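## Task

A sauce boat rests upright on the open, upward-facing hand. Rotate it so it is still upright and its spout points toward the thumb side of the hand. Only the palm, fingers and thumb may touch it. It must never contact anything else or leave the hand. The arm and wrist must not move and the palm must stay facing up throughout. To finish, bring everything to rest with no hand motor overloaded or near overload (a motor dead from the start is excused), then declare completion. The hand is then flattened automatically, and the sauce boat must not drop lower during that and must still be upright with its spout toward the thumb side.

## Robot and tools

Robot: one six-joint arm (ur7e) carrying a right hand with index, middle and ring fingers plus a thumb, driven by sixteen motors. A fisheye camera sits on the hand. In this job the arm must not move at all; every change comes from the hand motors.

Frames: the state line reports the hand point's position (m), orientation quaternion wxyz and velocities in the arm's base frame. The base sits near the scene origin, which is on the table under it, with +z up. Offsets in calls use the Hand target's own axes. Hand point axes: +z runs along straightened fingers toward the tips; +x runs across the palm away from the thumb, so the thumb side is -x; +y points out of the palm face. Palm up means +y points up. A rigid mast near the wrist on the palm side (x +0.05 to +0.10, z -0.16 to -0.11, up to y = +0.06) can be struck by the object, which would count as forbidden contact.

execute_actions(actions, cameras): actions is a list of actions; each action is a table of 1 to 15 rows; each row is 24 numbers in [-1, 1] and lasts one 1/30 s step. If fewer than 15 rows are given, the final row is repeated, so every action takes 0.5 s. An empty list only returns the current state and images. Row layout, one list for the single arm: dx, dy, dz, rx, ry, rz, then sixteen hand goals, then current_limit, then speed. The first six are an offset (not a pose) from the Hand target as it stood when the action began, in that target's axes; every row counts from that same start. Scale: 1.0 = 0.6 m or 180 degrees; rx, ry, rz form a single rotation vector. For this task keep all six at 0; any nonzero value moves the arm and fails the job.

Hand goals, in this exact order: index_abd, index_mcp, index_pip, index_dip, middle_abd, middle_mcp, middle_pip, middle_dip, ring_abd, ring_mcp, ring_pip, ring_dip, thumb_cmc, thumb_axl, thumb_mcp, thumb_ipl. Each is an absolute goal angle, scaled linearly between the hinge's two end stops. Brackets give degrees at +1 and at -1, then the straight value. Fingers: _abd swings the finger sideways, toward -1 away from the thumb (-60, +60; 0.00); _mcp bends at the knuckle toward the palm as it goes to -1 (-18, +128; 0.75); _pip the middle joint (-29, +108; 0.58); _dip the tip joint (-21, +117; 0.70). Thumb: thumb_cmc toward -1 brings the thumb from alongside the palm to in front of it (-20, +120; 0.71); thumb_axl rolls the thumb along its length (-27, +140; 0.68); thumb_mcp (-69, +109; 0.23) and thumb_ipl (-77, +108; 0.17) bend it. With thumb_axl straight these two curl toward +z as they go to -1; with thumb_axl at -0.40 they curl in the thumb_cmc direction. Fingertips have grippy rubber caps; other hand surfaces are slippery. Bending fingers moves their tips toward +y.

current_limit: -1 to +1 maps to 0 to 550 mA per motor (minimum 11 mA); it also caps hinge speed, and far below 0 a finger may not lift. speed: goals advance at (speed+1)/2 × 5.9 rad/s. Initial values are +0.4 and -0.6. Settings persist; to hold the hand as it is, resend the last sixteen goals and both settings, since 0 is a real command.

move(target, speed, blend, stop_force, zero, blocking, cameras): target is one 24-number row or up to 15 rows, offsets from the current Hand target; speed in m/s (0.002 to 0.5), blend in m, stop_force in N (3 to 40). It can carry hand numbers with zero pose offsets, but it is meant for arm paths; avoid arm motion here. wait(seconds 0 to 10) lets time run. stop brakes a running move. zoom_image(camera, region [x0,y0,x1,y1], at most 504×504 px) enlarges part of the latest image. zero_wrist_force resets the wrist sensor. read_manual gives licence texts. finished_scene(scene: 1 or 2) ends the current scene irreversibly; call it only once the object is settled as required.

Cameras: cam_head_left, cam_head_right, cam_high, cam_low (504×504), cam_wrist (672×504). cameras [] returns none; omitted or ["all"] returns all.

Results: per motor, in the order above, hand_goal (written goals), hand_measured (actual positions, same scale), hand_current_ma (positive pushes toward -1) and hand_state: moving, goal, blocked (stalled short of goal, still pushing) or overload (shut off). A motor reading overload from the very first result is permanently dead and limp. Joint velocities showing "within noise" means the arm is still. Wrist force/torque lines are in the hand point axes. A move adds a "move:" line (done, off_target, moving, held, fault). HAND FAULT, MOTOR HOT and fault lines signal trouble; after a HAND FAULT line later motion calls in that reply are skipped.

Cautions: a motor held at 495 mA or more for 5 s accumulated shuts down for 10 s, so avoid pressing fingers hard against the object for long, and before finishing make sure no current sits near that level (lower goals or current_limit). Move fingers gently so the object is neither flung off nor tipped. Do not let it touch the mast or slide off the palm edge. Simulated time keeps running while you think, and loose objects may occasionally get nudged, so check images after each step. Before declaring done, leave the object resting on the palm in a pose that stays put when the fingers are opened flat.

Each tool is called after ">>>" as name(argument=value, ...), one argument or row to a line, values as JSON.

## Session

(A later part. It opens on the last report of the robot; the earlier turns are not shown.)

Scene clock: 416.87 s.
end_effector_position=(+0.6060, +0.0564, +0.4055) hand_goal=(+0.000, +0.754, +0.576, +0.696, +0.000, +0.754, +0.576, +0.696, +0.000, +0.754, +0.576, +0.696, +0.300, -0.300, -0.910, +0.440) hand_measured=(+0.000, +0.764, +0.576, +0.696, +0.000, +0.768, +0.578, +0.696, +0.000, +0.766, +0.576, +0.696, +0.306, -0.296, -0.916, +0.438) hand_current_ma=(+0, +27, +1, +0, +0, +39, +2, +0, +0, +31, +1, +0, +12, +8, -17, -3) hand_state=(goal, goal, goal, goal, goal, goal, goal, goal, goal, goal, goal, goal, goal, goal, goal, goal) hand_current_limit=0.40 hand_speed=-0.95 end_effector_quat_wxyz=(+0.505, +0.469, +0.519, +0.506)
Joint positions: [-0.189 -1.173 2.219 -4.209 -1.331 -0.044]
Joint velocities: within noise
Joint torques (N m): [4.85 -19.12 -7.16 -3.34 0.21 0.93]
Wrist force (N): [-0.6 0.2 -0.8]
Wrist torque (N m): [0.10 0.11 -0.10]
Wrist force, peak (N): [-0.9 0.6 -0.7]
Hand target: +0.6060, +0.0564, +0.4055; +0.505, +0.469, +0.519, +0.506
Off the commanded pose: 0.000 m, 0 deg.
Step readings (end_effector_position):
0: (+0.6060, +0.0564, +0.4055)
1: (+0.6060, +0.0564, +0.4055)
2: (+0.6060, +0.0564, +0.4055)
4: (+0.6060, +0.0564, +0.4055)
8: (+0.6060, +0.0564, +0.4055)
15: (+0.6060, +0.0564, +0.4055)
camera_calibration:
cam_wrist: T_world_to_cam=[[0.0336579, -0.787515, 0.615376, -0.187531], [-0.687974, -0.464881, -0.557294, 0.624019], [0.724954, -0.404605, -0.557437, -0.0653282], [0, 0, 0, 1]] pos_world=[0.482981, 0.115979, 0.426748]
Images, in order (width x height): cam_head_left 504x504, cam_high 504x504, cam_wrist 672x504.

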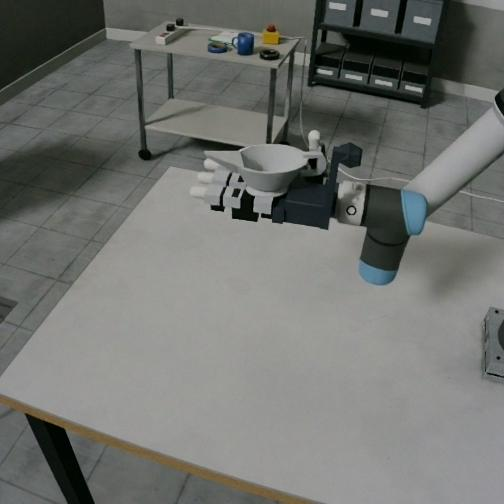

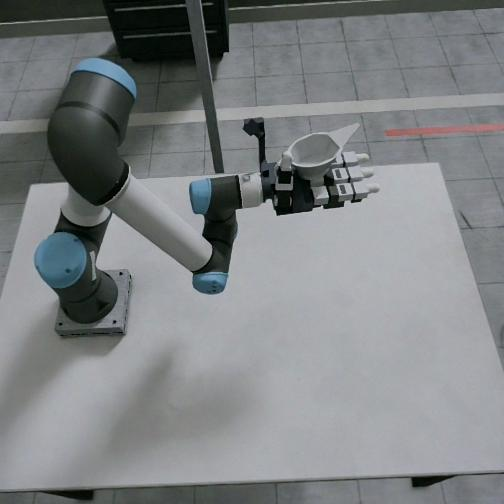

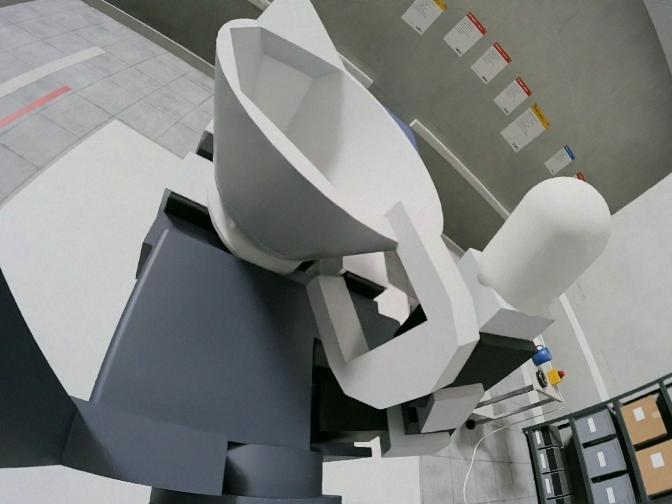

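>>> execute_actions(
  actions=[
    [[0,0,0,0,0,0,0,0.754,0.576,0.696,0,0.754,0.576,0.696,0,0.754,0.576,0.696,0.16,-0.32,-0.88,0.44,0.4,-0.95]],
  ],
  cameras=["cam_high","cam_head_left","cam_wrist"],
)

>>> zoom_image(
  camera="cam_high",
  region=[260, 100, 390, 230],
)

>>> zoom_image(
  camera="cam_head_left",
  region=[190, 90, 370, 240],
)

Scene clock: 424.67 s.
end_effector_position=(+0.6060, +0.0564, +0.4055) hand_goal=(+0.000, +0.754, +0.576, +0.696, +0.000, +0.754, +0.576, +0.696, +0.000, +0.754, +0.576, +0.696, +0.160, -0.320, -0.880, +0.440) hand_measured=(+0.000, +0.764, +0.576, +0.696, +0.000, +0.768, +0.578, +0.696, +0.000, +0.766, +0.576, +0.696, +0.164, -0.316, -0.886, +0.438) hand_current_ma=(+0, +27, +1, +0, +0, +39, +2, +0, +0, +31, +1, +0, +7, +7, -18, -3) hand_state=(goal, goal, goal, goal, goal, goal, goal, goal, goal, goal, goal, goal, goal, goal, goal, goal) hand_current_limit=0.40 hand_speed=-0.95 end_effector_quat_wxyz=(+0.505, +0.469, +0.519, +0.506)
Joint positions: [-0.189 -1.173 2.219 -4.209 -1.331 -0.044]
Joint velocities: within noise
Joint torques (N m): [3.49 -18.28 -8.66 -3.47 0.21 0.71]
Wrist force (N): [-0.6 0.0 -0.6]
Wrist torque (N m): [0.07 0.10 -0.11]
Wrist force, peak (N): [-0.5 0.9 -1.0]
Hand target: +0.6060, +0.0564, +0.4055; +0.505, +0.469, +0.519, +0.506
Off the commanded pose: 0.000 m, 0 deg.
Step readings (end_effector_position):
0: (+0.6060, +0.0564, +0.4055)
1: (+0.6060, +0.0564, +0.4055)
2: (+0.6060, +0.0564, +0.4055)
4: (+0.6060, +0.0564, +0.4055)
8: (+0.6060, +0.0564, +0.4055)
15: (+0.6060, +0.0564, +0.4055)
camera_calibration:
cam_wrist: T_world_to_cam=[[0.0336581, -0.787515, 0.615376, -0.187531], [-0.687974, -0.464882, -0.557294, 0.624019], [0.724954, -0.404605, -0.557437, -0.0653282], [0, 0, 0, 1]] pos_world=[0.482981, 0.115979, 0.426748]
Images, in order (width x height): cam_head_left 504x504, cam_high 504x504, cam_wrist 672x504.

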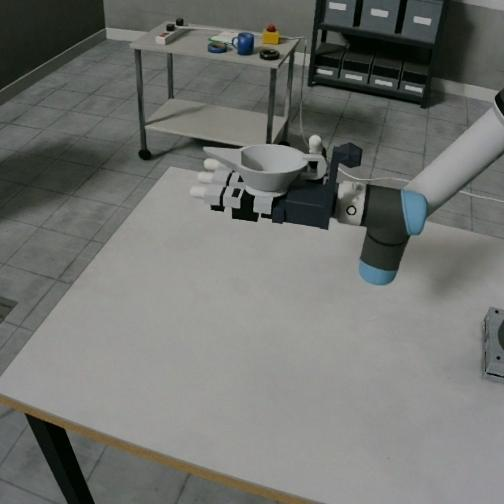

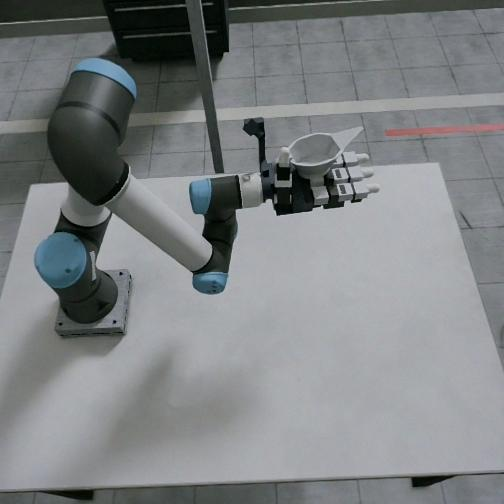

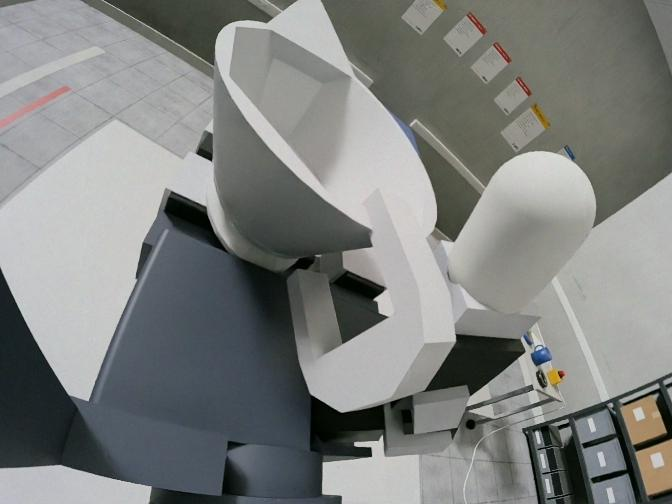

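Scaled by 3.877 from the camera's 504x504 image, which has a finer 720x720 frame.

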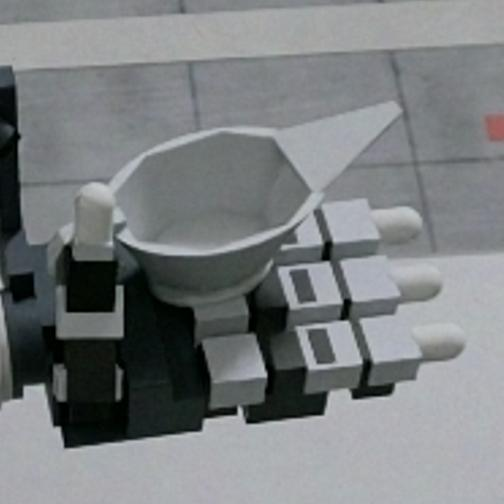

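Scaled by 2.800 from the camera's 504x504 image, which has a finer 720x720 frame.

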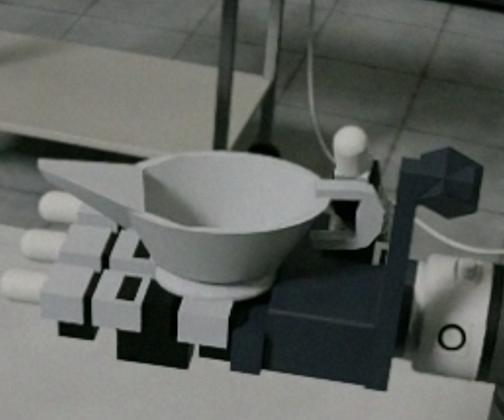

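>>> execute_actions(
  actions=[
    [[0,0,0,0,0,0,0,0.754,0.576,0.696,0,0.754,0.576,0.696,0,0.754,0.576,0.696,0.03,-0.32,-0.83,0.46,0.4,-0.95]],
  ],
  cameras=["cam_high","cam_head_left","cam_wrist"],
)

>>> zoom_image(
  camera="cam_high",
  region=[260, 100, 390, 230],
)

>>> zoom_image(
  camera="cam_head_left",
  region=[190, 90, 370, 240],
)

Scene clock: 451.07 s.
end_effector_position=(+0.6060, +0.0564, +0.4055) hand_goal=(+0.000, +0.754, +0.576, +0.696, +0.000, +0.754, +0.576, +0.696, +0.000, +0.754, +0.576, +0.696, +0.030, -0.320, -0.830, +0.460) hand_measured=(+0.000, +0.764, +0.576, +0.696, +0.000, +0.768, +0.578, +0.696, +0.000, +0.766, +0.576, +0.696, +0.032, -0.318, -0.838, +0.458) hand_current_ma=(+0, +27, +1, +0, +0, +39, +2, +0, +0, +31, +1, +0, +4, +7, -22, -7) hand_state=(goal, goal, goal, goal, goal, goal, goal, goal, goal, goal, goal, goal, goal, goal, goal, goal) hand_current_limit=0.40 hand_speed=-0.95 end_effector_quat_wxyz=(+0.505, +0.469, +0.519, +0.506)
Joint positions: [-0.189 -1.173 2.219 -4.209 -1.331 -0.044]
Joint velocities: within noise
Joint torques (N m): [3.72 -18.63 -9.98 -3.25 0.16 0.67]
Wrist force (N): [-0.2 0.5 -0.7]
Wrist torque (N m): [0.13 0.05 -0.07]
Wrist force, peak (N): [0.1 0.7 -1.3]
Hand target: +0.6060, +0.0564, +0.4055; +0.505, +0.469, +0.519, +0.506
Off the commanded pose: 0.000 m, 0 deg.
Step readings (end_effector_position):
0: (+0.6060, +0.0564, +0.4055)
1: (+0.6060, +0.0564, +0.4055)
2: (+0.6060, +0.0564, +0.4055)
4: (+0.6060, +0.0564, +0.4055)
8: (+0.6060, +0.0564, +0.4055)
15: (+0.6060, +0.0564, +0.4055)
camera_calibration:
cam_wrist: T_world_to_cam=[[0.033658, -0.787515, 0.615376, -0.187531], [-0.687974, -0.464881, -0.557294, 0.624019], [0.724954, -0.404605, -0.557437, -0.0653282], [0, 0, 0, 1]] pos_world=[0.482981, 0.115979, 0.426748]
Images, in order (width x height): cam_head_left 504x504, cam_high 504x504, cam_wrist 672x504.

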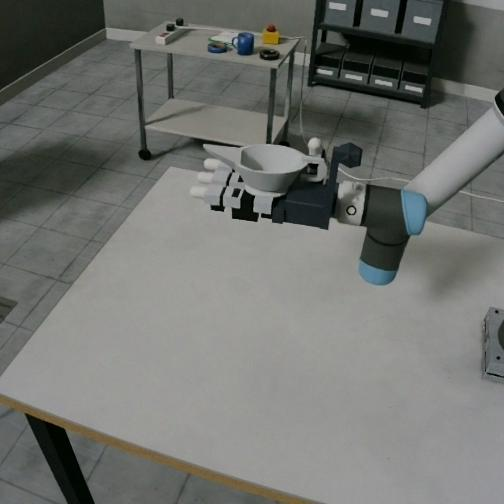

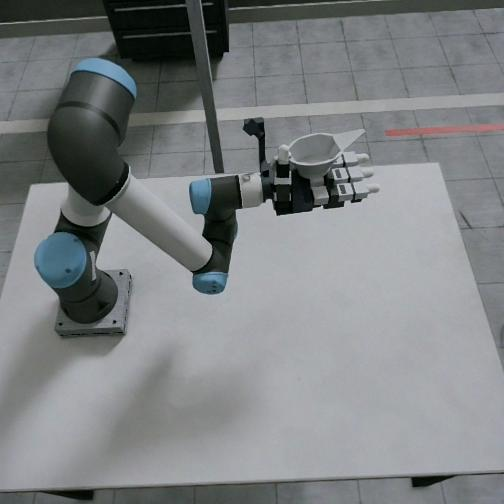

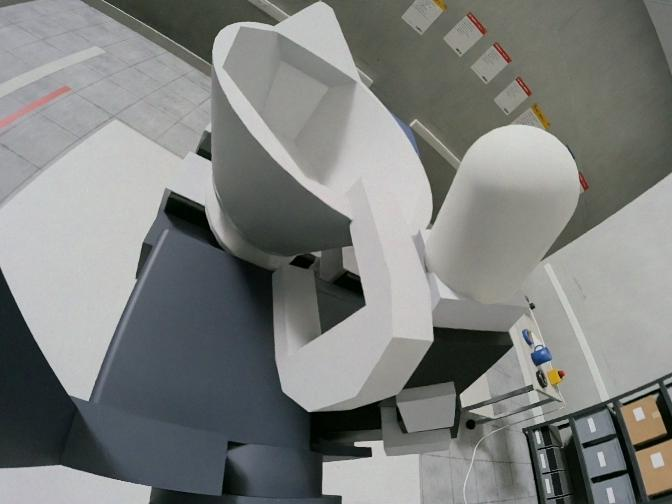

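Scaled by 3.877 from the camera's 504x504 image, which has a finer 720x720 frame.

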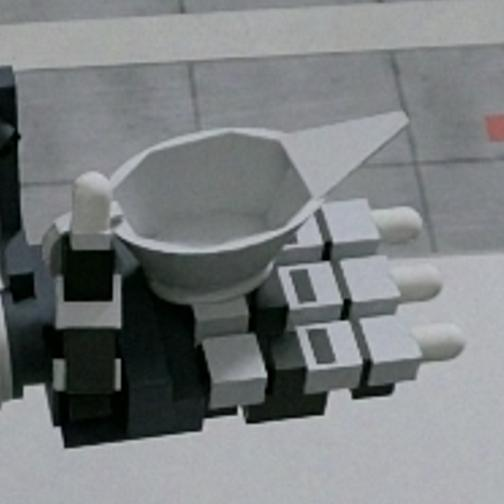

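Scaled by 2.800 from the camera's 504x504 image, which has a finer 720x720 frame.

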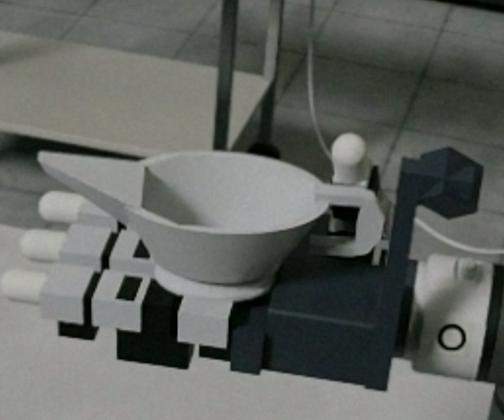

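>>> execute_actions(
  actions=[
    [[0,0,0,0,0,0,0,0.754,0.576,0.696,0,0.754,0.576,0.696,0,0.754,0.576,0.696,-0.10,-0.34,-0.78,0.48,0.4,-0.95]],
  ],
  cameras=["cam_high","cam_head_left","cam_wrist"],
)

>>> zoom_image(
  camera="cam_high",
  region=[260, 100, 390, 230],
)

>>> zoom_image(
  camera="cam_head_left",
  region=[190, 90, 370, 240],
)

Scene clock: 465.37 s.
end_effector_position=(+0.6060, +0.0564, +0.4055) hand_goal=(+0.000, +0.754, +0.576, +0.696, +0.000, +0.754, +0.576, +0.696, +0.000, +0.754, +0.576, +0.696, -0.100, -0.340, -0.780, +0.480) hand_measured=(+0.000, +0.764, +0.576, +0.696, +0.000, +0.768, +0.578, +0.696, +0.000, +0.766, +0.576, +0.696, -0.098, -0.338, -0.788, +0.478) hand_current_ma=(+0, +27, +1, +0, +0, +39, +2, +0, +0, +31, +1, +0, +3, +6, -23, -7) hand_state=(goal, goal, goal, goal, goal, goal, goal, goal, goal, goal, goal, goal, goal, goal, goal, goal) hand_current_limit=0.40 hand_speed=-0.95 end_effector_quat_wxyz=(+0.505, +0.469, +0.519, +0.506)
Joint positions: [-0.189 -1.173 2.219 -4.209 -1.331 -0.044]
Joint velocities: within noise
Joint torques (N m): [4.23 -18.77 -9.38 -3.08 0.23 0.69]
Wrist force (N): [-0.6 0.1 -0.9]
Wrist torque (N m): [0.11 0.11 -0.11]
Wrist force, peak (N): [-0.9 0.5 -1.0]
Hand target: +0.6060, +0.0564, +0.4055; +0.505, +0.469, +0.519, +0.506
Off the commanded pose: 0.000 m, 0 deg.
Step readings (end_effector_position):
0: (+0.6060, +0.0564, +0.4055)
1: (+0.6060, +0.0564, +0.4055)
2: (+0.6060, +0.0564, +0.4055)
4: (+0.6060, +0.0564, +0.4055)
8: (+0.6060, +0.0564, +0.4055)
15: (+0.6060, +0.0564, +0.4055)
camera_calibration:
cam_wrist: T_world_to_cam=[[0.033658, -0.787515, 0.615376, -0.187531], [-0.687974, -0.464882, -0.557294, 0.624019], [0.724954, -0.404605, -0.557437, -0.0653283], [0, 0, 0, 1]] pos_world=[0.482981, 0.115979, 0.426748]
Images, in order (width x height): cam_head_left 504x504, cam_high 504x504, cam_wrist 672x504.

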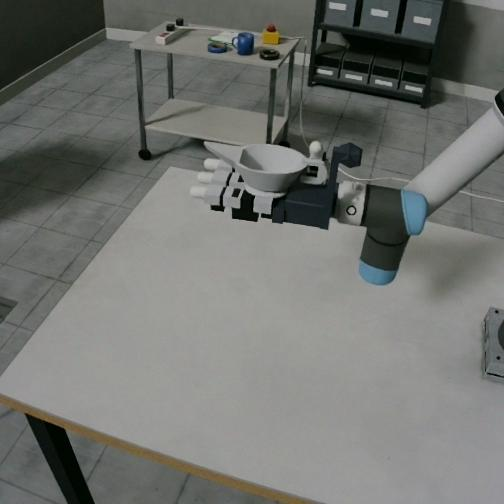

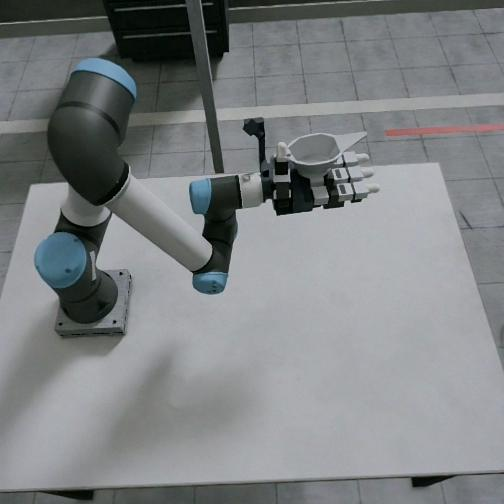

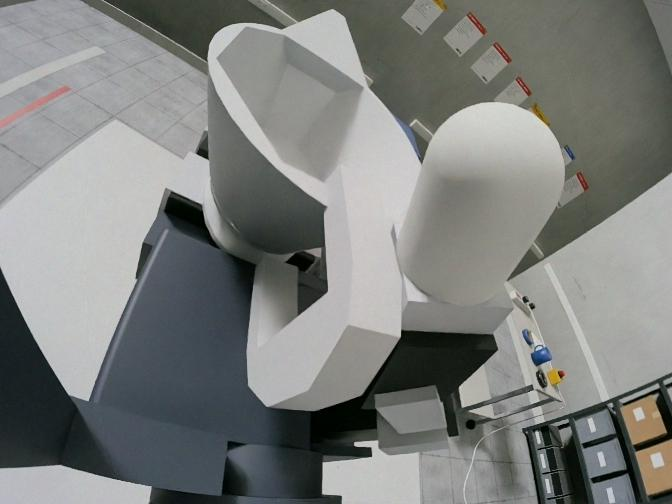

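Scaled by 3.877 from the camera's 504x504 image, which has a finer 720x720 frame.

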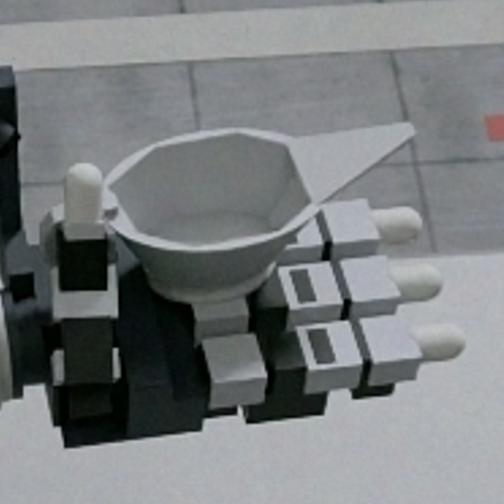

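Scaled by 2.800 from the camera's 504x504 image, which has a finer 720x720 frame.

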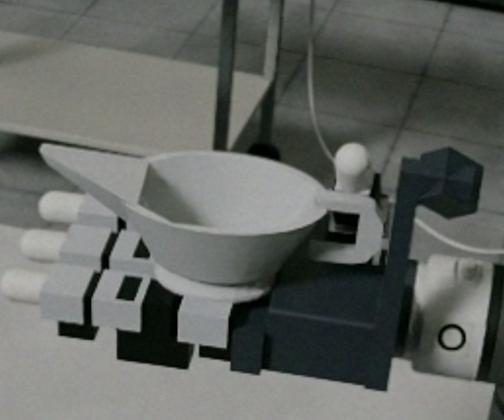

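>>> execute_actions(
  actions=[
    [[0,0,0,0,0,0,0,0.754,0.576,0.696,0,0.754,0.576,0.696,0,0.754,0.576,0.696,-0.24,-0.36,-0.73,0.5,0.4,-0.95]],
  ],
  cameras=["cam_high","cam_head_left","cam_wrist"],
)

>>> zoom_image(
  camera="cam_high",
  region=[260, 100, 390, 230],
)

>>> zoom_image(
  camera="cam_head_left",
  region=[190, 90, 370, 240],
)

Scene clock: 477.80 s.
end_effector_position=(+0.6060, +0.0564, +0.4055) hand_goal=(+0.000, +0.754, +0.576, +0.696, +0.000, +0.754, +0.576, +0.696, +0.000, +0.754, +0.576, +0.696, -0.240, -0.360, -0.730, +0.500) hand_measured=(+0.000, +0.764, +0.576, +0.696, +0.000, +0.768, +0.578, +0.696, +0.000, +0.766, +0.576, +0.696, -0.238, -0.358, -0.738, +0.498) hand_current_ma=(+0, +27, +1, +0, +0, +39, +2, +0, +0, +31, +1, +0, +2, +5, -21, -5) hand_state=(goal, goal, goal, goal, goal, goal, goal, goal, goal, goal, goal, goal, goal, goal, goal, goal) hand_current_limit=0.40 hand_speed=-0.95 end_effector_quat_wxyz=(+0.505, +0.469, +0.519, +0.506)
Joint positions: [-0.189 -1.173 2.219 -4.209 -1.331 -0.044]
Joint velocities: within noise
Joint torques (N m): [4.31 -19.09 -10.99 -2.98 0.22 0.53]
Wrist force (N): [-0.4 0.3 -0.6]
Wrist torque (N m): [0.11 0.07 -0.10]
Wrist force, peak (N): [-0.5 0.9 -1.4]
Hand target: +0.6060, +0.0564, +0.4055; +0.505, +0.469, +0.519, +0.506
Off the commanded pose: 0.000 m, 0 deg.
Step readings (end_effector_position):
0: (+0.6060, +0.0564, +0.4055)
1: (+0.6060, +0.0564, +0.4055)
2: (+0.6060, +0.0564, +0.4055)
4: (+0.6060, +0.0564, +0.4055)
8: (+0.6060, +0.0564, +0.4055)
15: (+0.6060, +0.0564, +0.4055)
camera_calibration:
cam_wrist: T_world_to_cam=[[0.0336582, -0.787515, 0.615376, -0.187531], [-0.687974, -0.464882, -0.557294, 0.624019], [0.724954, -0.404605, -0.557437, -0.0653282], [0, 0, 0, 1]] pos_world=[0.482981, 0.115979, 0.426748]
Images, in order (width x height): cam_head_left 504x504, cam_high 504x504, cam_wrist 672x504.

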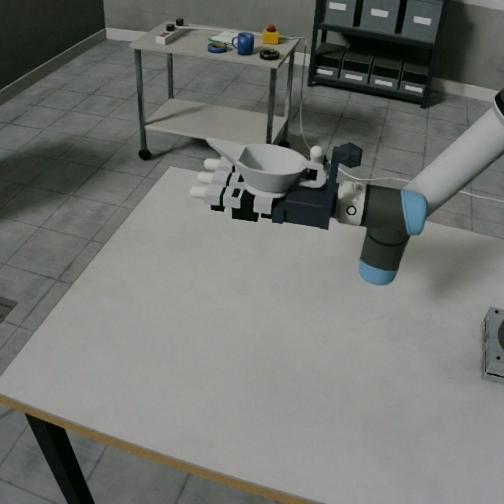

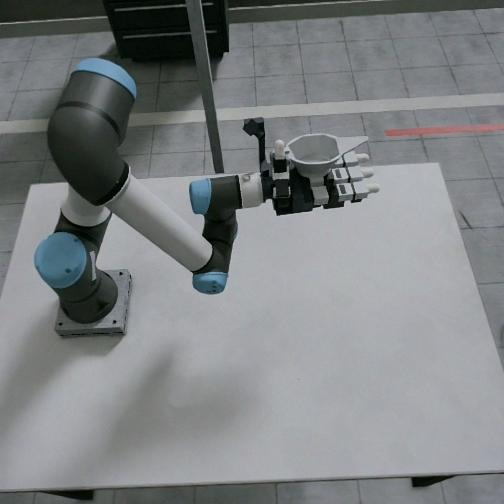

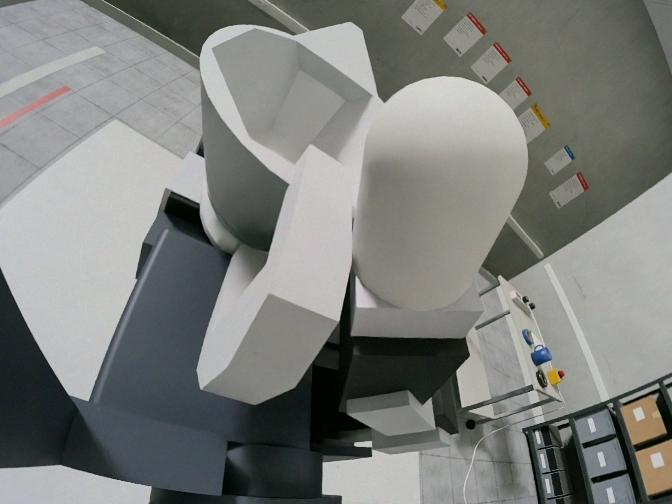

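Scaled by 3.877 from the camera's 504x504 image, which has a finer 720x720 frame.

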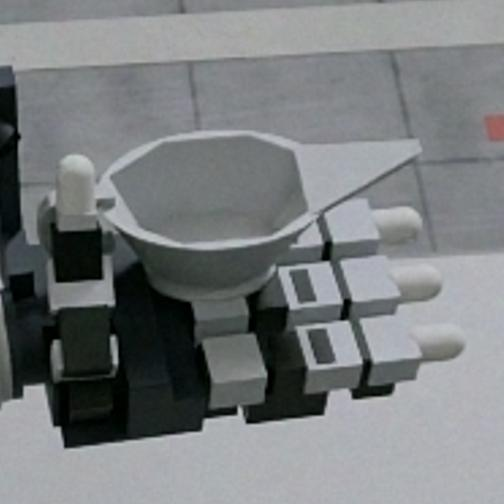

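Scaled by 2.800 from the camera's 504x504 image, which has a finer 720x720 frame.

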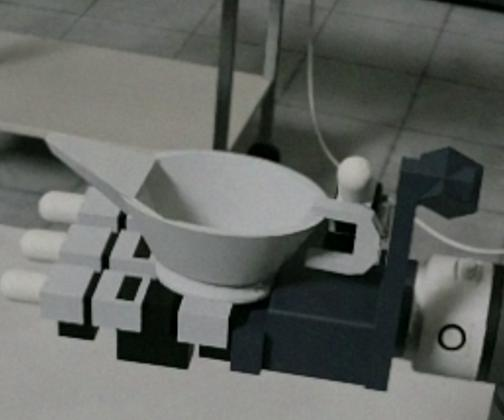

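>>> execute_actions(
  actions=[
    [[0,0,0,0,0,0,0,0.754,0.576,0.696,0,0.754,0.576,0.696,0,0.754,0.576,0.696,-0.38,-0.37,-0.70,0.54,0.4,-0.95]],
  ],
  cameras=["cam_high","cam_head_left","cam_wrist"],
)

>>> zoom_image(
  camera="cam_high",
  region=[260, 100, 390, 230],
)

>>> zoom_image(
  camera="cam_head_left",
  region=[190, 90, 370, 240],
)

Scene clock: 568.03 s.
end_effector_position=(+0.6060, +0.0564, +0.4055) hand_goal=(+0.000, +0.754, +0.576, +0.696, +0.000, +0.754, +0.576, +0.696, +0.000, +0.754, +0.576, +0.696, -0.380, -0.370, -0.700, +0.540) hand_measured=(+0.000, +0.764, +0.576, +0.696, +0.000, +0.768, +0.578, +0.696, +0.000, +0.766, +0.576, +0.696, -0.380, -0.368, -0.708, +0.538) hand_current_ma=(+0, +27, +1, +0, +0, +39, +2, +0, +0, +31, +1, +0, +0, +5, -22, -5) hand_state=(goal, goal, goal, goal, goal, goal, goal, goal, goal, goal, goal, goal, goal, goal, goal, goal) hand_current_limit=0.40 hand_speed=-0.95 end_effector_quat_wxyz=(+0.505, +0.469, +0.519, +0.506)
Joint positions: [-0.189 -1.173 2.219 -4.209 -1.331 -0.044]
Joint velocities: within noise
Joint torques (N m): [3.9 -19.02 -14.53 -2.64 0.06 0.4]
Wrist force (N): [-0.2 0.5 -0.8]
Wrist torque (N m): [0.14 0.05 -0.08]
Wrist force, peak (N): [-0.6 0.6 -1.3]
Hand target: +0.6060, +0.0564, +0.4055; +0.505, +0.469, +0.519, +0.506
Off the commanded pose: 0.000 m, 0 deg.
Step readings (end_effector_position):
0: (+0.6060, +0.0564, +0.4055)
1: (+0.6060, +0.0564, +0.4055)
2: (+0.6060, +0.0564, +0.4055)
4: (+0.6060, +0.0564, +0.4055)
8: (+0.6060, +0.0564, +0.4055)
15: (+0.6060, +0.0564, +0.4055)
camera_calibration:
cam_wrist: T_world_to_cam=[[0.0336578, -0.787515, 0.615376, -0.187531], [-0.687974, -0.464882, -0.557294, 0.624019], [0.724954, -0.404605, -0.557437, -0.0653283], [0, 0, 0, 1]] pos_world=[0.482981, 0.115979, 0.426748]
Images, in order (width x height): cam_head_left 504x504, cam_high 504x504, cam_wrist 672x504.

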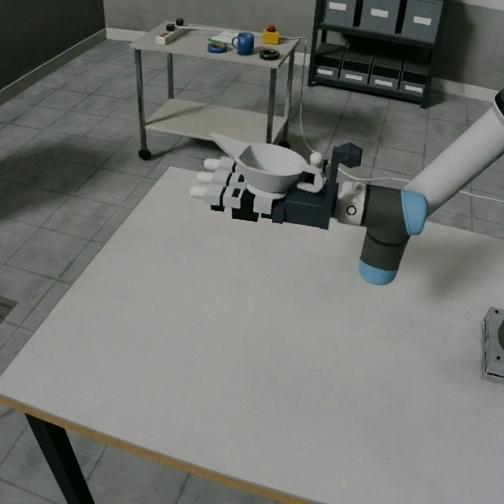

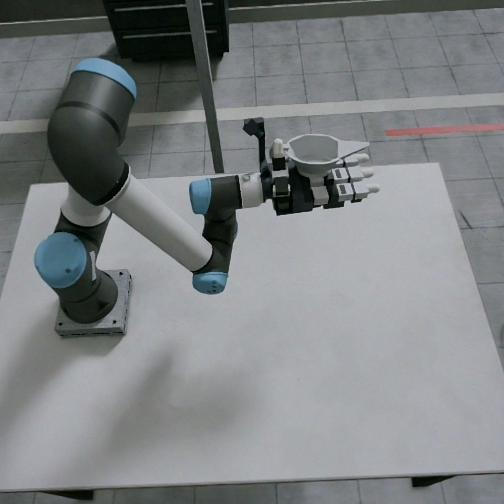

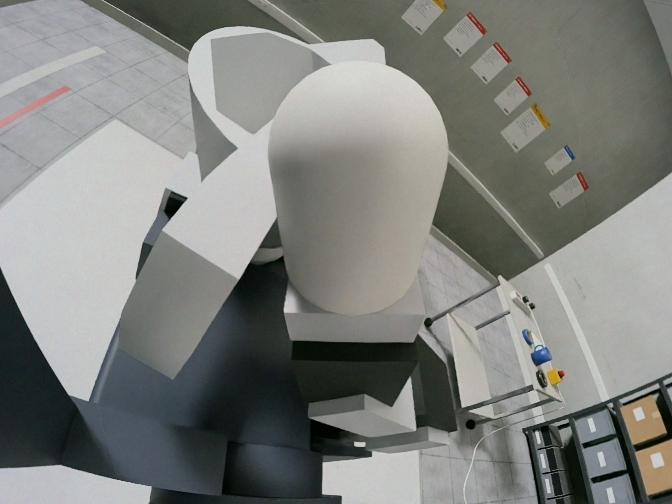

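Scaled by 3.877 from the camera's 504x504 image, which has a finer 720x720 frame.

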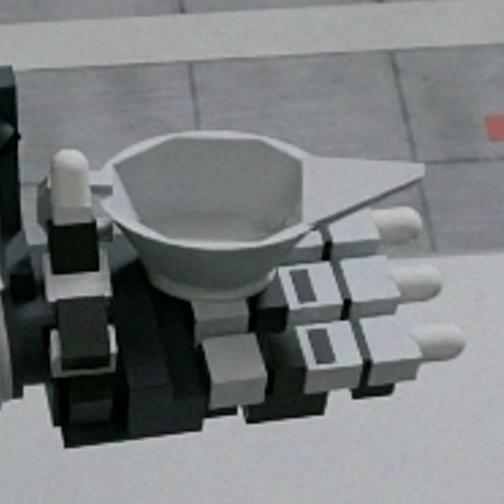

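Scaled by 2.800 from the camera's 504x504 image, which has a finer 720x720 frame.

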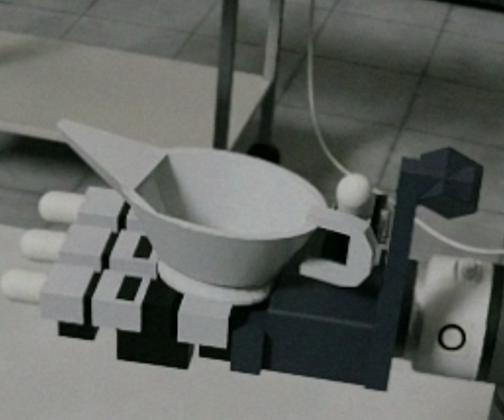

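>>> zoom_image(
  camera="cam_head_left",
  region=[290, 130, 350, 190],
)

>>> zoom_image(
  camera="cam_high",
  region=[240, 110, 320, 190],
)

>>> wait(
  seconds=0.1,
  cameras=["cam_low", "cam_head_right"],
)

Scaled by 8.400 from the camera's 504x504 image, which has a finer 720x720 frame.

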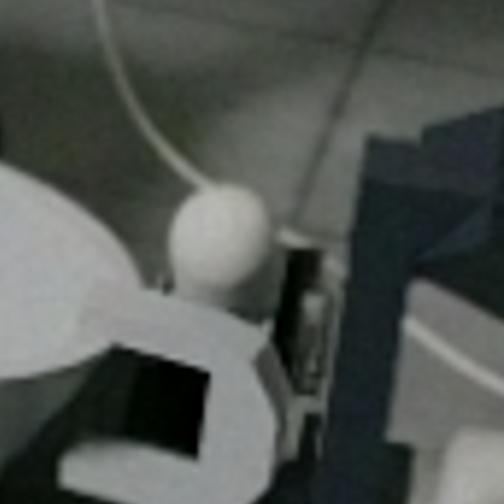

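Scaled by 6.300 from the camera's 504x504 image, which has a finer 720x720 frame.

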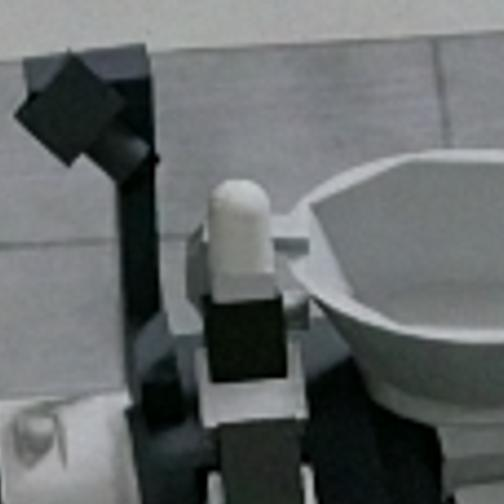

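Scene clock: 580.57 s.
end_effector_position=(+0.6060, +0.0564, +0.4055) hand_goal=(+0.000, +0.754, +0.576, +0.696, +0.000, +0.754, +0.576, +0.696, +0.000, +0.754, +0.576, +0.696, -0.380, -0.370, -0.700, +0.540) hand_measured=(+0.000, +0.764, +0.576, +0.696, +0.000, +0.768, +0.578, +0.696, +0.000, +0.766, +0.576, +0.696, -0.380, -0.368, -0.708, +0.538) hand_current_ma=(+0, +27, +1, +0, +0, +39, +2, +0, +0, +31, +1, +0, +0, +5, -22, -5) hand_state=(goal, goal, goal, goal, goal, goal, goal, goal, goal, goal, goal, goal, goal, goal, goal, goal) hand_current_limit=0.40 hand_speed=-0.95 end_effector_quat_wxyz=(+0.505, +0.469, +0.519, +0.506)
Joint positions: [-0.189 -1.173 2.219 -4.209 -1.331 -0.044]
Joint velocities: within noise
Joint torques (N m): [4.45 -17.84 -16.42 -2.67 -0.02 0.2]
Wrist force (N): [-0.6 0.3 -1.1]
Wrist torque (N m): [0.14 0.11 -0.11]
Wrist force, peak (N): [-0.8 0.4 -1.4]
Hand target: +0.6060, +0.0564, +0.4055; +0.505, +0.469, +0.519, +0.506
Off the commanded pose: 0.000 m, 0 deg.
wait: 0.10 s; at rest from the start
Images, in order (width x height): cam_head_right 504x504, cam_low 504x504.

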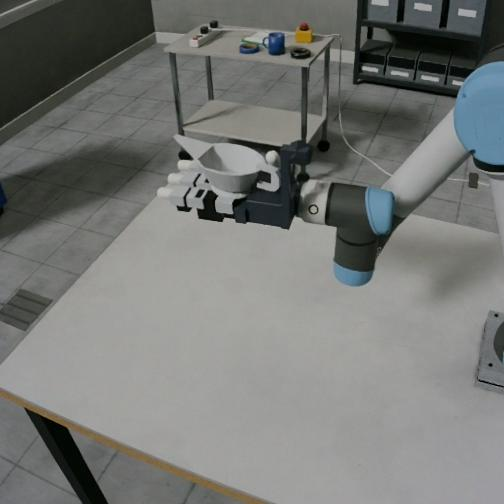

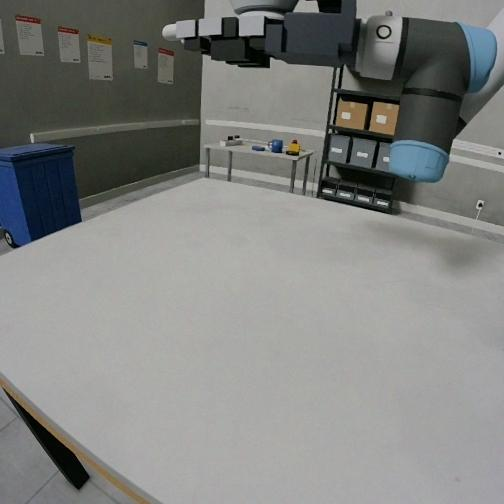

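>>> execute_actions(
  actions=[
    [[0,0,0,0,0,0,0,0.754,0.576,0.696,0,0.754,0.576,0.696,0,0.754,0.576,0.696,-0.52,-0.37,-0.67,0.58,0.4,-0.95]],
  ],
  cameras=["cam_high","cam_head_left"],
)

>>> zoom_image(
  camera="cam_high",
  region=[240, 100, 370, 230],
)

>>> zoom_image(
  camera="cam_head_left",
  region=[190, 90, 370, 240],
)

Scene clock: 591.90 s.
end_effector_position=(+0.6060, +0.0564, +0.4055) hand_goal=(+0.000, +0.754, +0.576, +0.696, +0.000, +0.754, +0.576, +0.696, +0.000, +0.754, +0.576, +0.696, -0.520, -0.370, -0.670, +0.580) hand_measured=(+0.000, +0.764, +0.576, +0.696, +0.000, +0.768, +0.578, +0.696, +0.000, +0.766, +0.576, +0.696, -0.520, -0.368, -0.676, +0.578) hand_current_ma=(+0, +27, +1, +0, +0, +39, +2, +0, +0, +31, +1, +0, +0, +4, -21, -4) hand_state=(goal, goal, goal, goal, goal, goal, goal, goal, goal, goal, goal, goal, goal, goal, goal, goal) hand_current_limit=0.40 hand_speed=-0.95 end_effector_quat_wxyz=(+0.505, +0.469, +0.519, +0.506)
Joint positions: [-0.189 -1.173 2.219 -4.209 -1.331 -0.044]
Joint velocities: within noise
Joint torques (N m): [4.28 -17.9 -16.68 -2.38 0.02 0.17]
Wrist force (N): [-0.5 0.4 -0.9]
Wrist torque (N m): [0.12 0.09 -0.11]
Wrist force, peak (N): [-0.7 0.6 -1.3]
Hand target: +0.6060, +0.0564, +0.4055; +0.505, +0.469, +0.519, +0.506
Off the commanded pose: 0.000 m, 0 deg.
Step readings (end_effector_position):
0: (+0.6060, +0.0564, +0.4055)
1: (+0.6060, +0.0564, +0.4055)
2: (+0.6060, +0.0564, +0.4055)
4: (+0.6060, +0.0564, +0.4055)
8: (+0.6060, +0.0564, +0.4055)
15: (+0.6060, +0.0564, +0.4055)
Images, in order (width x height): cam_head_left 504x504, cam_high 504x504.

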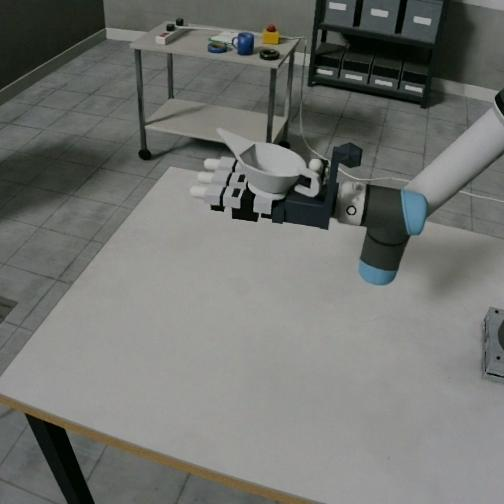

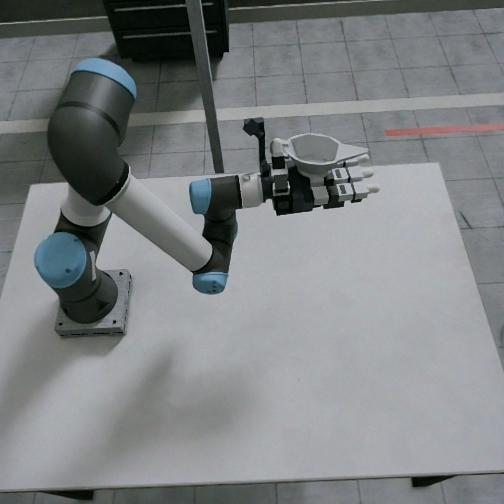

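Scaled by 3.877 from the camera's 504x504 image, which has a finer 720x720 frame.

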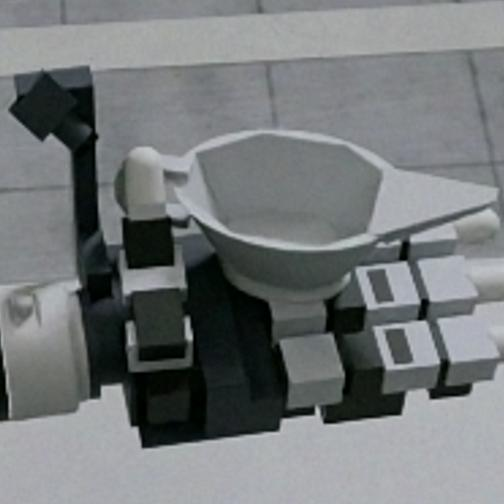

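Scaled by 2.800 from the camera's 504x504 image, which has a finer 720x720 frame.

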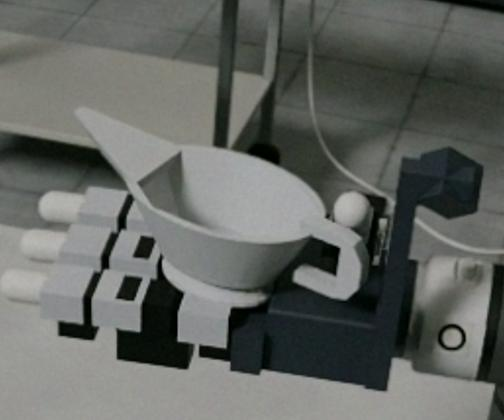

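>>> execute_actions(
  actions=[
    [[0,0,0,0,0,0,0,0.754,0.576,0.696,0,0.754,0.576,0.696,0,0.754,0.576,0.696,-0.66,-0.37,-0.65,0.62,0.4,-0.95]],
  ],
  cameras=["cam_high","cam_head_left","cam_wrist"],
)

>>> zoom_image(
  camera="cam_high",
  region=[240, 100, 370, 230],
)

>>> zoom_image(
  camera="cam_head_left",
  region=[190, 90, 370, 240],
)

Scene clock: 603.23 s.
end_effector_position=(+0.6060, +0.0564, +0.4055) hand_goal=(+0.000, +0.754, +0.576, +0.696, +0.000, +0.754, +0.576, +0.696, +0.000, +0.754, +0.576, +0.696, -0.660, -0.370, -0.650, +0.620) hand_measured=(+0.000, +0.764, +0.576, +0.696, +0.000, +0.768, +0.578, +0.696, +0.000, +0.766, +0.576, +0.696, -0.662, -0.368, -0.656, +0.618) hand_current_ma=(+0, +27, +1, +0, +0, +39, +2, +0, +0, +31, +1, +0, -5, +4, -19, -4) hand_state=(goal, goal, goal, goal, goal, goal, goal, goal, goal, goal, goal, goal, goal, goal, goal, goal) hand_current_limit=0.40 hand_speed=-0.95 end_effector_quat_wxyz=(+0.505, +0.469, +0.519, +0.506)
Joint positions: [-0.189 -1.173 2.219 -4.209 -1.331 -0.044]
Joint velocities: within noise
Joint torques (N m): [4.45 -18.23 -16.46 -2.26 0.24 0.32]
Wrist force (N): [-0.4 0.4 -0.9]
Wrist torque (N m): [0.13 0.08 -0.11]
Wrist force, peak (N): [-0.3 0.5 -1.6]
Hand target: +0.6060, +0.0564, +0.4055; +0.505, +0.469, +0.519, +0.506
Off the commanded pose: 0.000 m, 0 deg.
Step readings (end_effector_position):
0: (+0.6060, +0.0564, +0.4055)
1: (+0.6060, +0.0564, +0.4055)
2: (+0.6060, +0.0564, +0.4055)
4: (+0.6060, +0.0564, +0.4055)
8: (+0.6060, +0.0564, +0.4055)
15: (+0.6060, +0.0564, +0.4055)
camera_calibration:
cam_wrist: T_world_to_cam=[[0.0336581, -0.787515, 0.615376, -0.187531], [-0.687974, -0.464882, -0.557294, 0.624019], [0.724954, -0.404605, -0.557437, -0.0653282], [0, 0, 0, 1]] pos_world=[0.482981, 0.115979, 0.426748]
Images, in order (width x height): cam_head_left 504x504, cam_high 504x504, cam_wrist 672x504.

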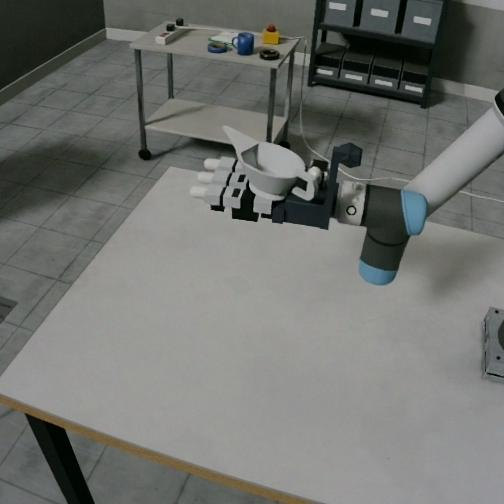

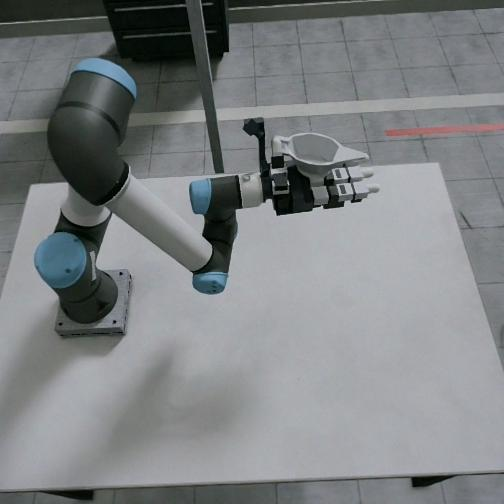

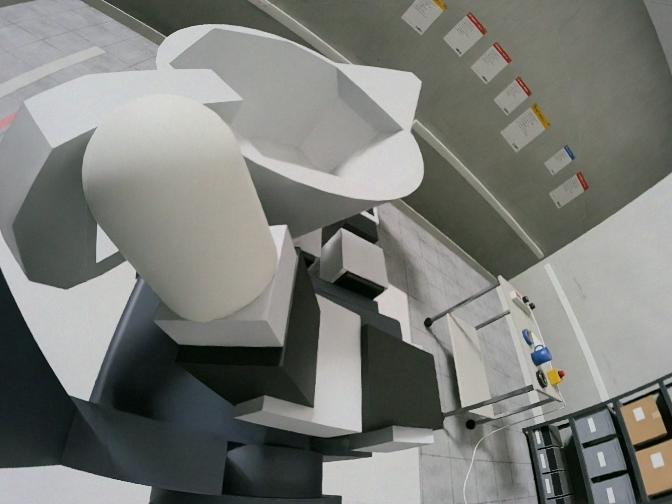

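Scaled by 3.877 from the camera's 504x504 image, which has a finer 720x720 frame.

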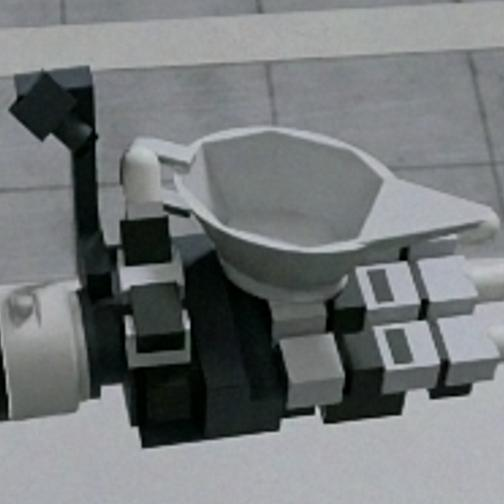

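Scaled by 2.800 from the camera's 504x504 image, which has a finer 720x720 frame.

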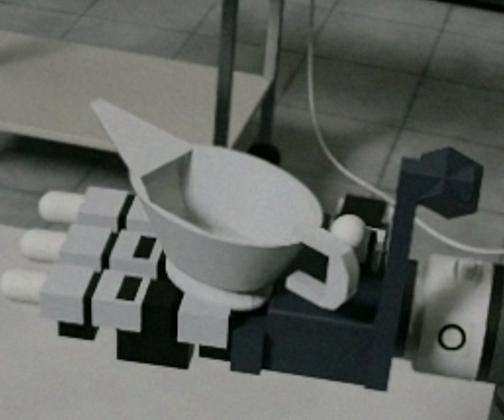

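>>> execute_actions(
  actions=[
    [[0,0,0,0,0,0,0,0.754,0.576,0.696,0,0.754,0.576,0.696,0,0.754,0.576,0.696,-0.80,-0.37,-0.60,0.64,0.4,-0.95]],
  ],
  cameras=["cam_high","cam_head_left","cam_wrist"],
)

>>> zoom_image(
  camera="cam_high",
  region=[240, 100, 370, 230],
)

>>> zoom_image(
  camera="cam_head_left",
  region=[190, 90, 370, 240],
)

Scene clock: 615.40 s.
end_effector_position=(+0.6060, +0.0564, +0.4055) hand_goal=(+0.000, +0.754, +0.576, +0.696, +0.000, +0.754, +0.576, +0.696, +0.000, +0.754, +0.576, +0.696, -0.800, -0.370, -0.600, +0.640) hand_measured=(+0.000, +0.764, +0.576, +0.696, +0.000, +0.768, +0.578, +0.696, +0.000, +0.766, +0.576, +0.696, -0.804, -0.368, -0.610, +0.638) hand_current_ma=(+0, +27, +1, +0, +0, +39, +2, +0, +0, +31, +1, +0, -8, +4, -32, -8) hand_state=(goal, goal, goal, goal, goal, goal, goal, goal, goal, goal, goal, goal, goal, goal, goal, goal) hand_current_limit=0.40 hand_speed=-0.95 end_effector_quat_wxyz=(+0.505, +0.469, +0.519, +0.506)
Joint positions: [-0.189 -1.173 2.219 -4.209 -1.331 -0.044]
Joint velocities: within noise
Joint torques (N m): [4.55 -18.31 -17.28 -2.17 0 0.17]
Wrist force (N): [-0.4 0.4 -0.9]
Wrist torque (N m): [0.12 0.09 -0.12]
Wrist force, peak (N): [-0.8 0.3 -1.4]
Hand target: +0.6060, +0.0564, +0.4055; +0.505, +0.469, +0.519, +0.506
Off the commanded pose: 0.000 m, 0 deg.
Step readings (end_effector_position):
0: (+0.6060, +0.0564, +0.4055)
1: (+0.6060, +0.0564, +0.4055)
2: (+0.6060, +0.0564, +0.4055)
4: (+0.6060, +0.0564, +0.4055)
8: (+0.6060, +0.0564, +0.4055)
15: (+0.6060, +0.0564, +0.4055)
camera_calibration:
cam_wrist: T_world_to_cam=[[0.0336579, -0.787515, 0.615376, -0.187531], [-0.687974, -0.464882, -0.557294, 0.624019], [0.724954, -0.404605, -0.557437, -0.0653283], [0, 0, 0, 1]] pos_world=[0.482981, 0.115979, 0.426748]
Images, in order (width x height): cam_head_left 504x504, cam_high 504x504, cam_wrist 672x504.

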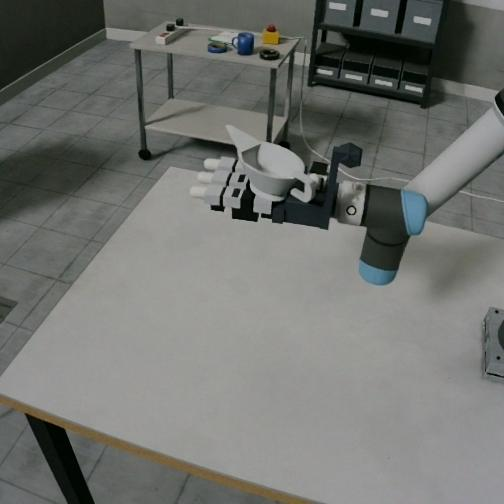

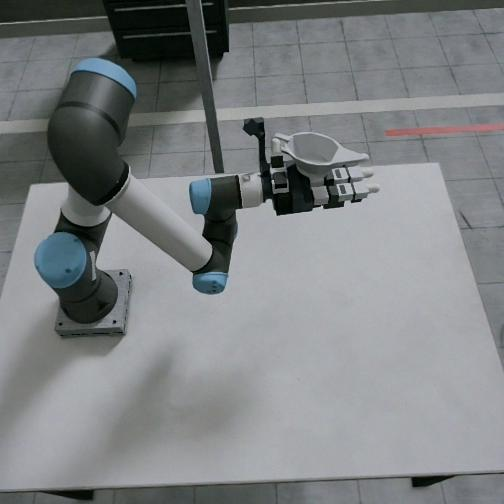

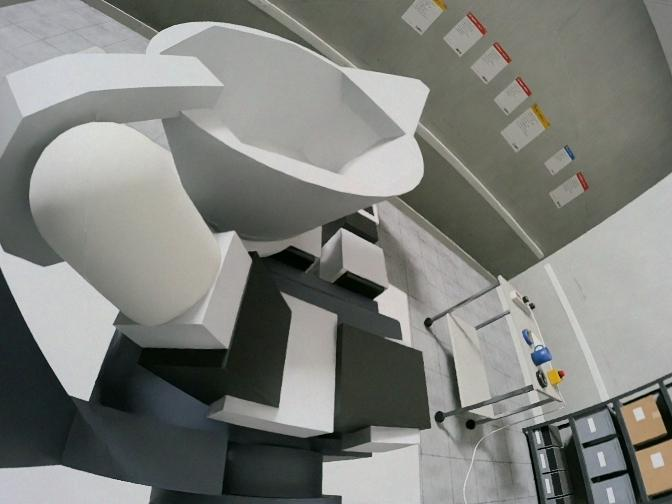

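Scaled by 3.877 from the camera's 504x504 image, which has a finer 720x720 frame.

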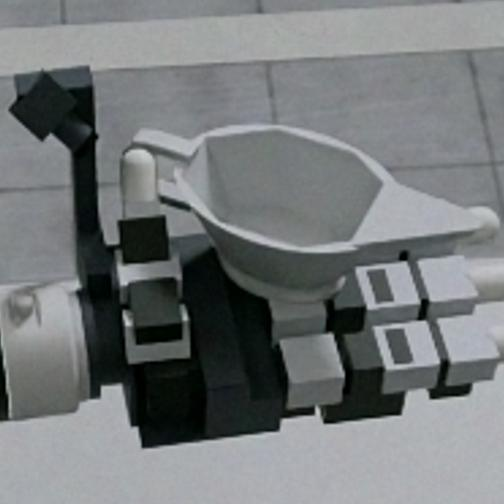

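Scaled by 2.800 from the camera's 504x504 image, which has a finer 720x720 frame.

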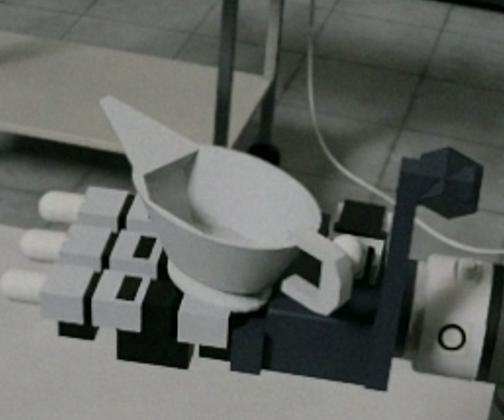

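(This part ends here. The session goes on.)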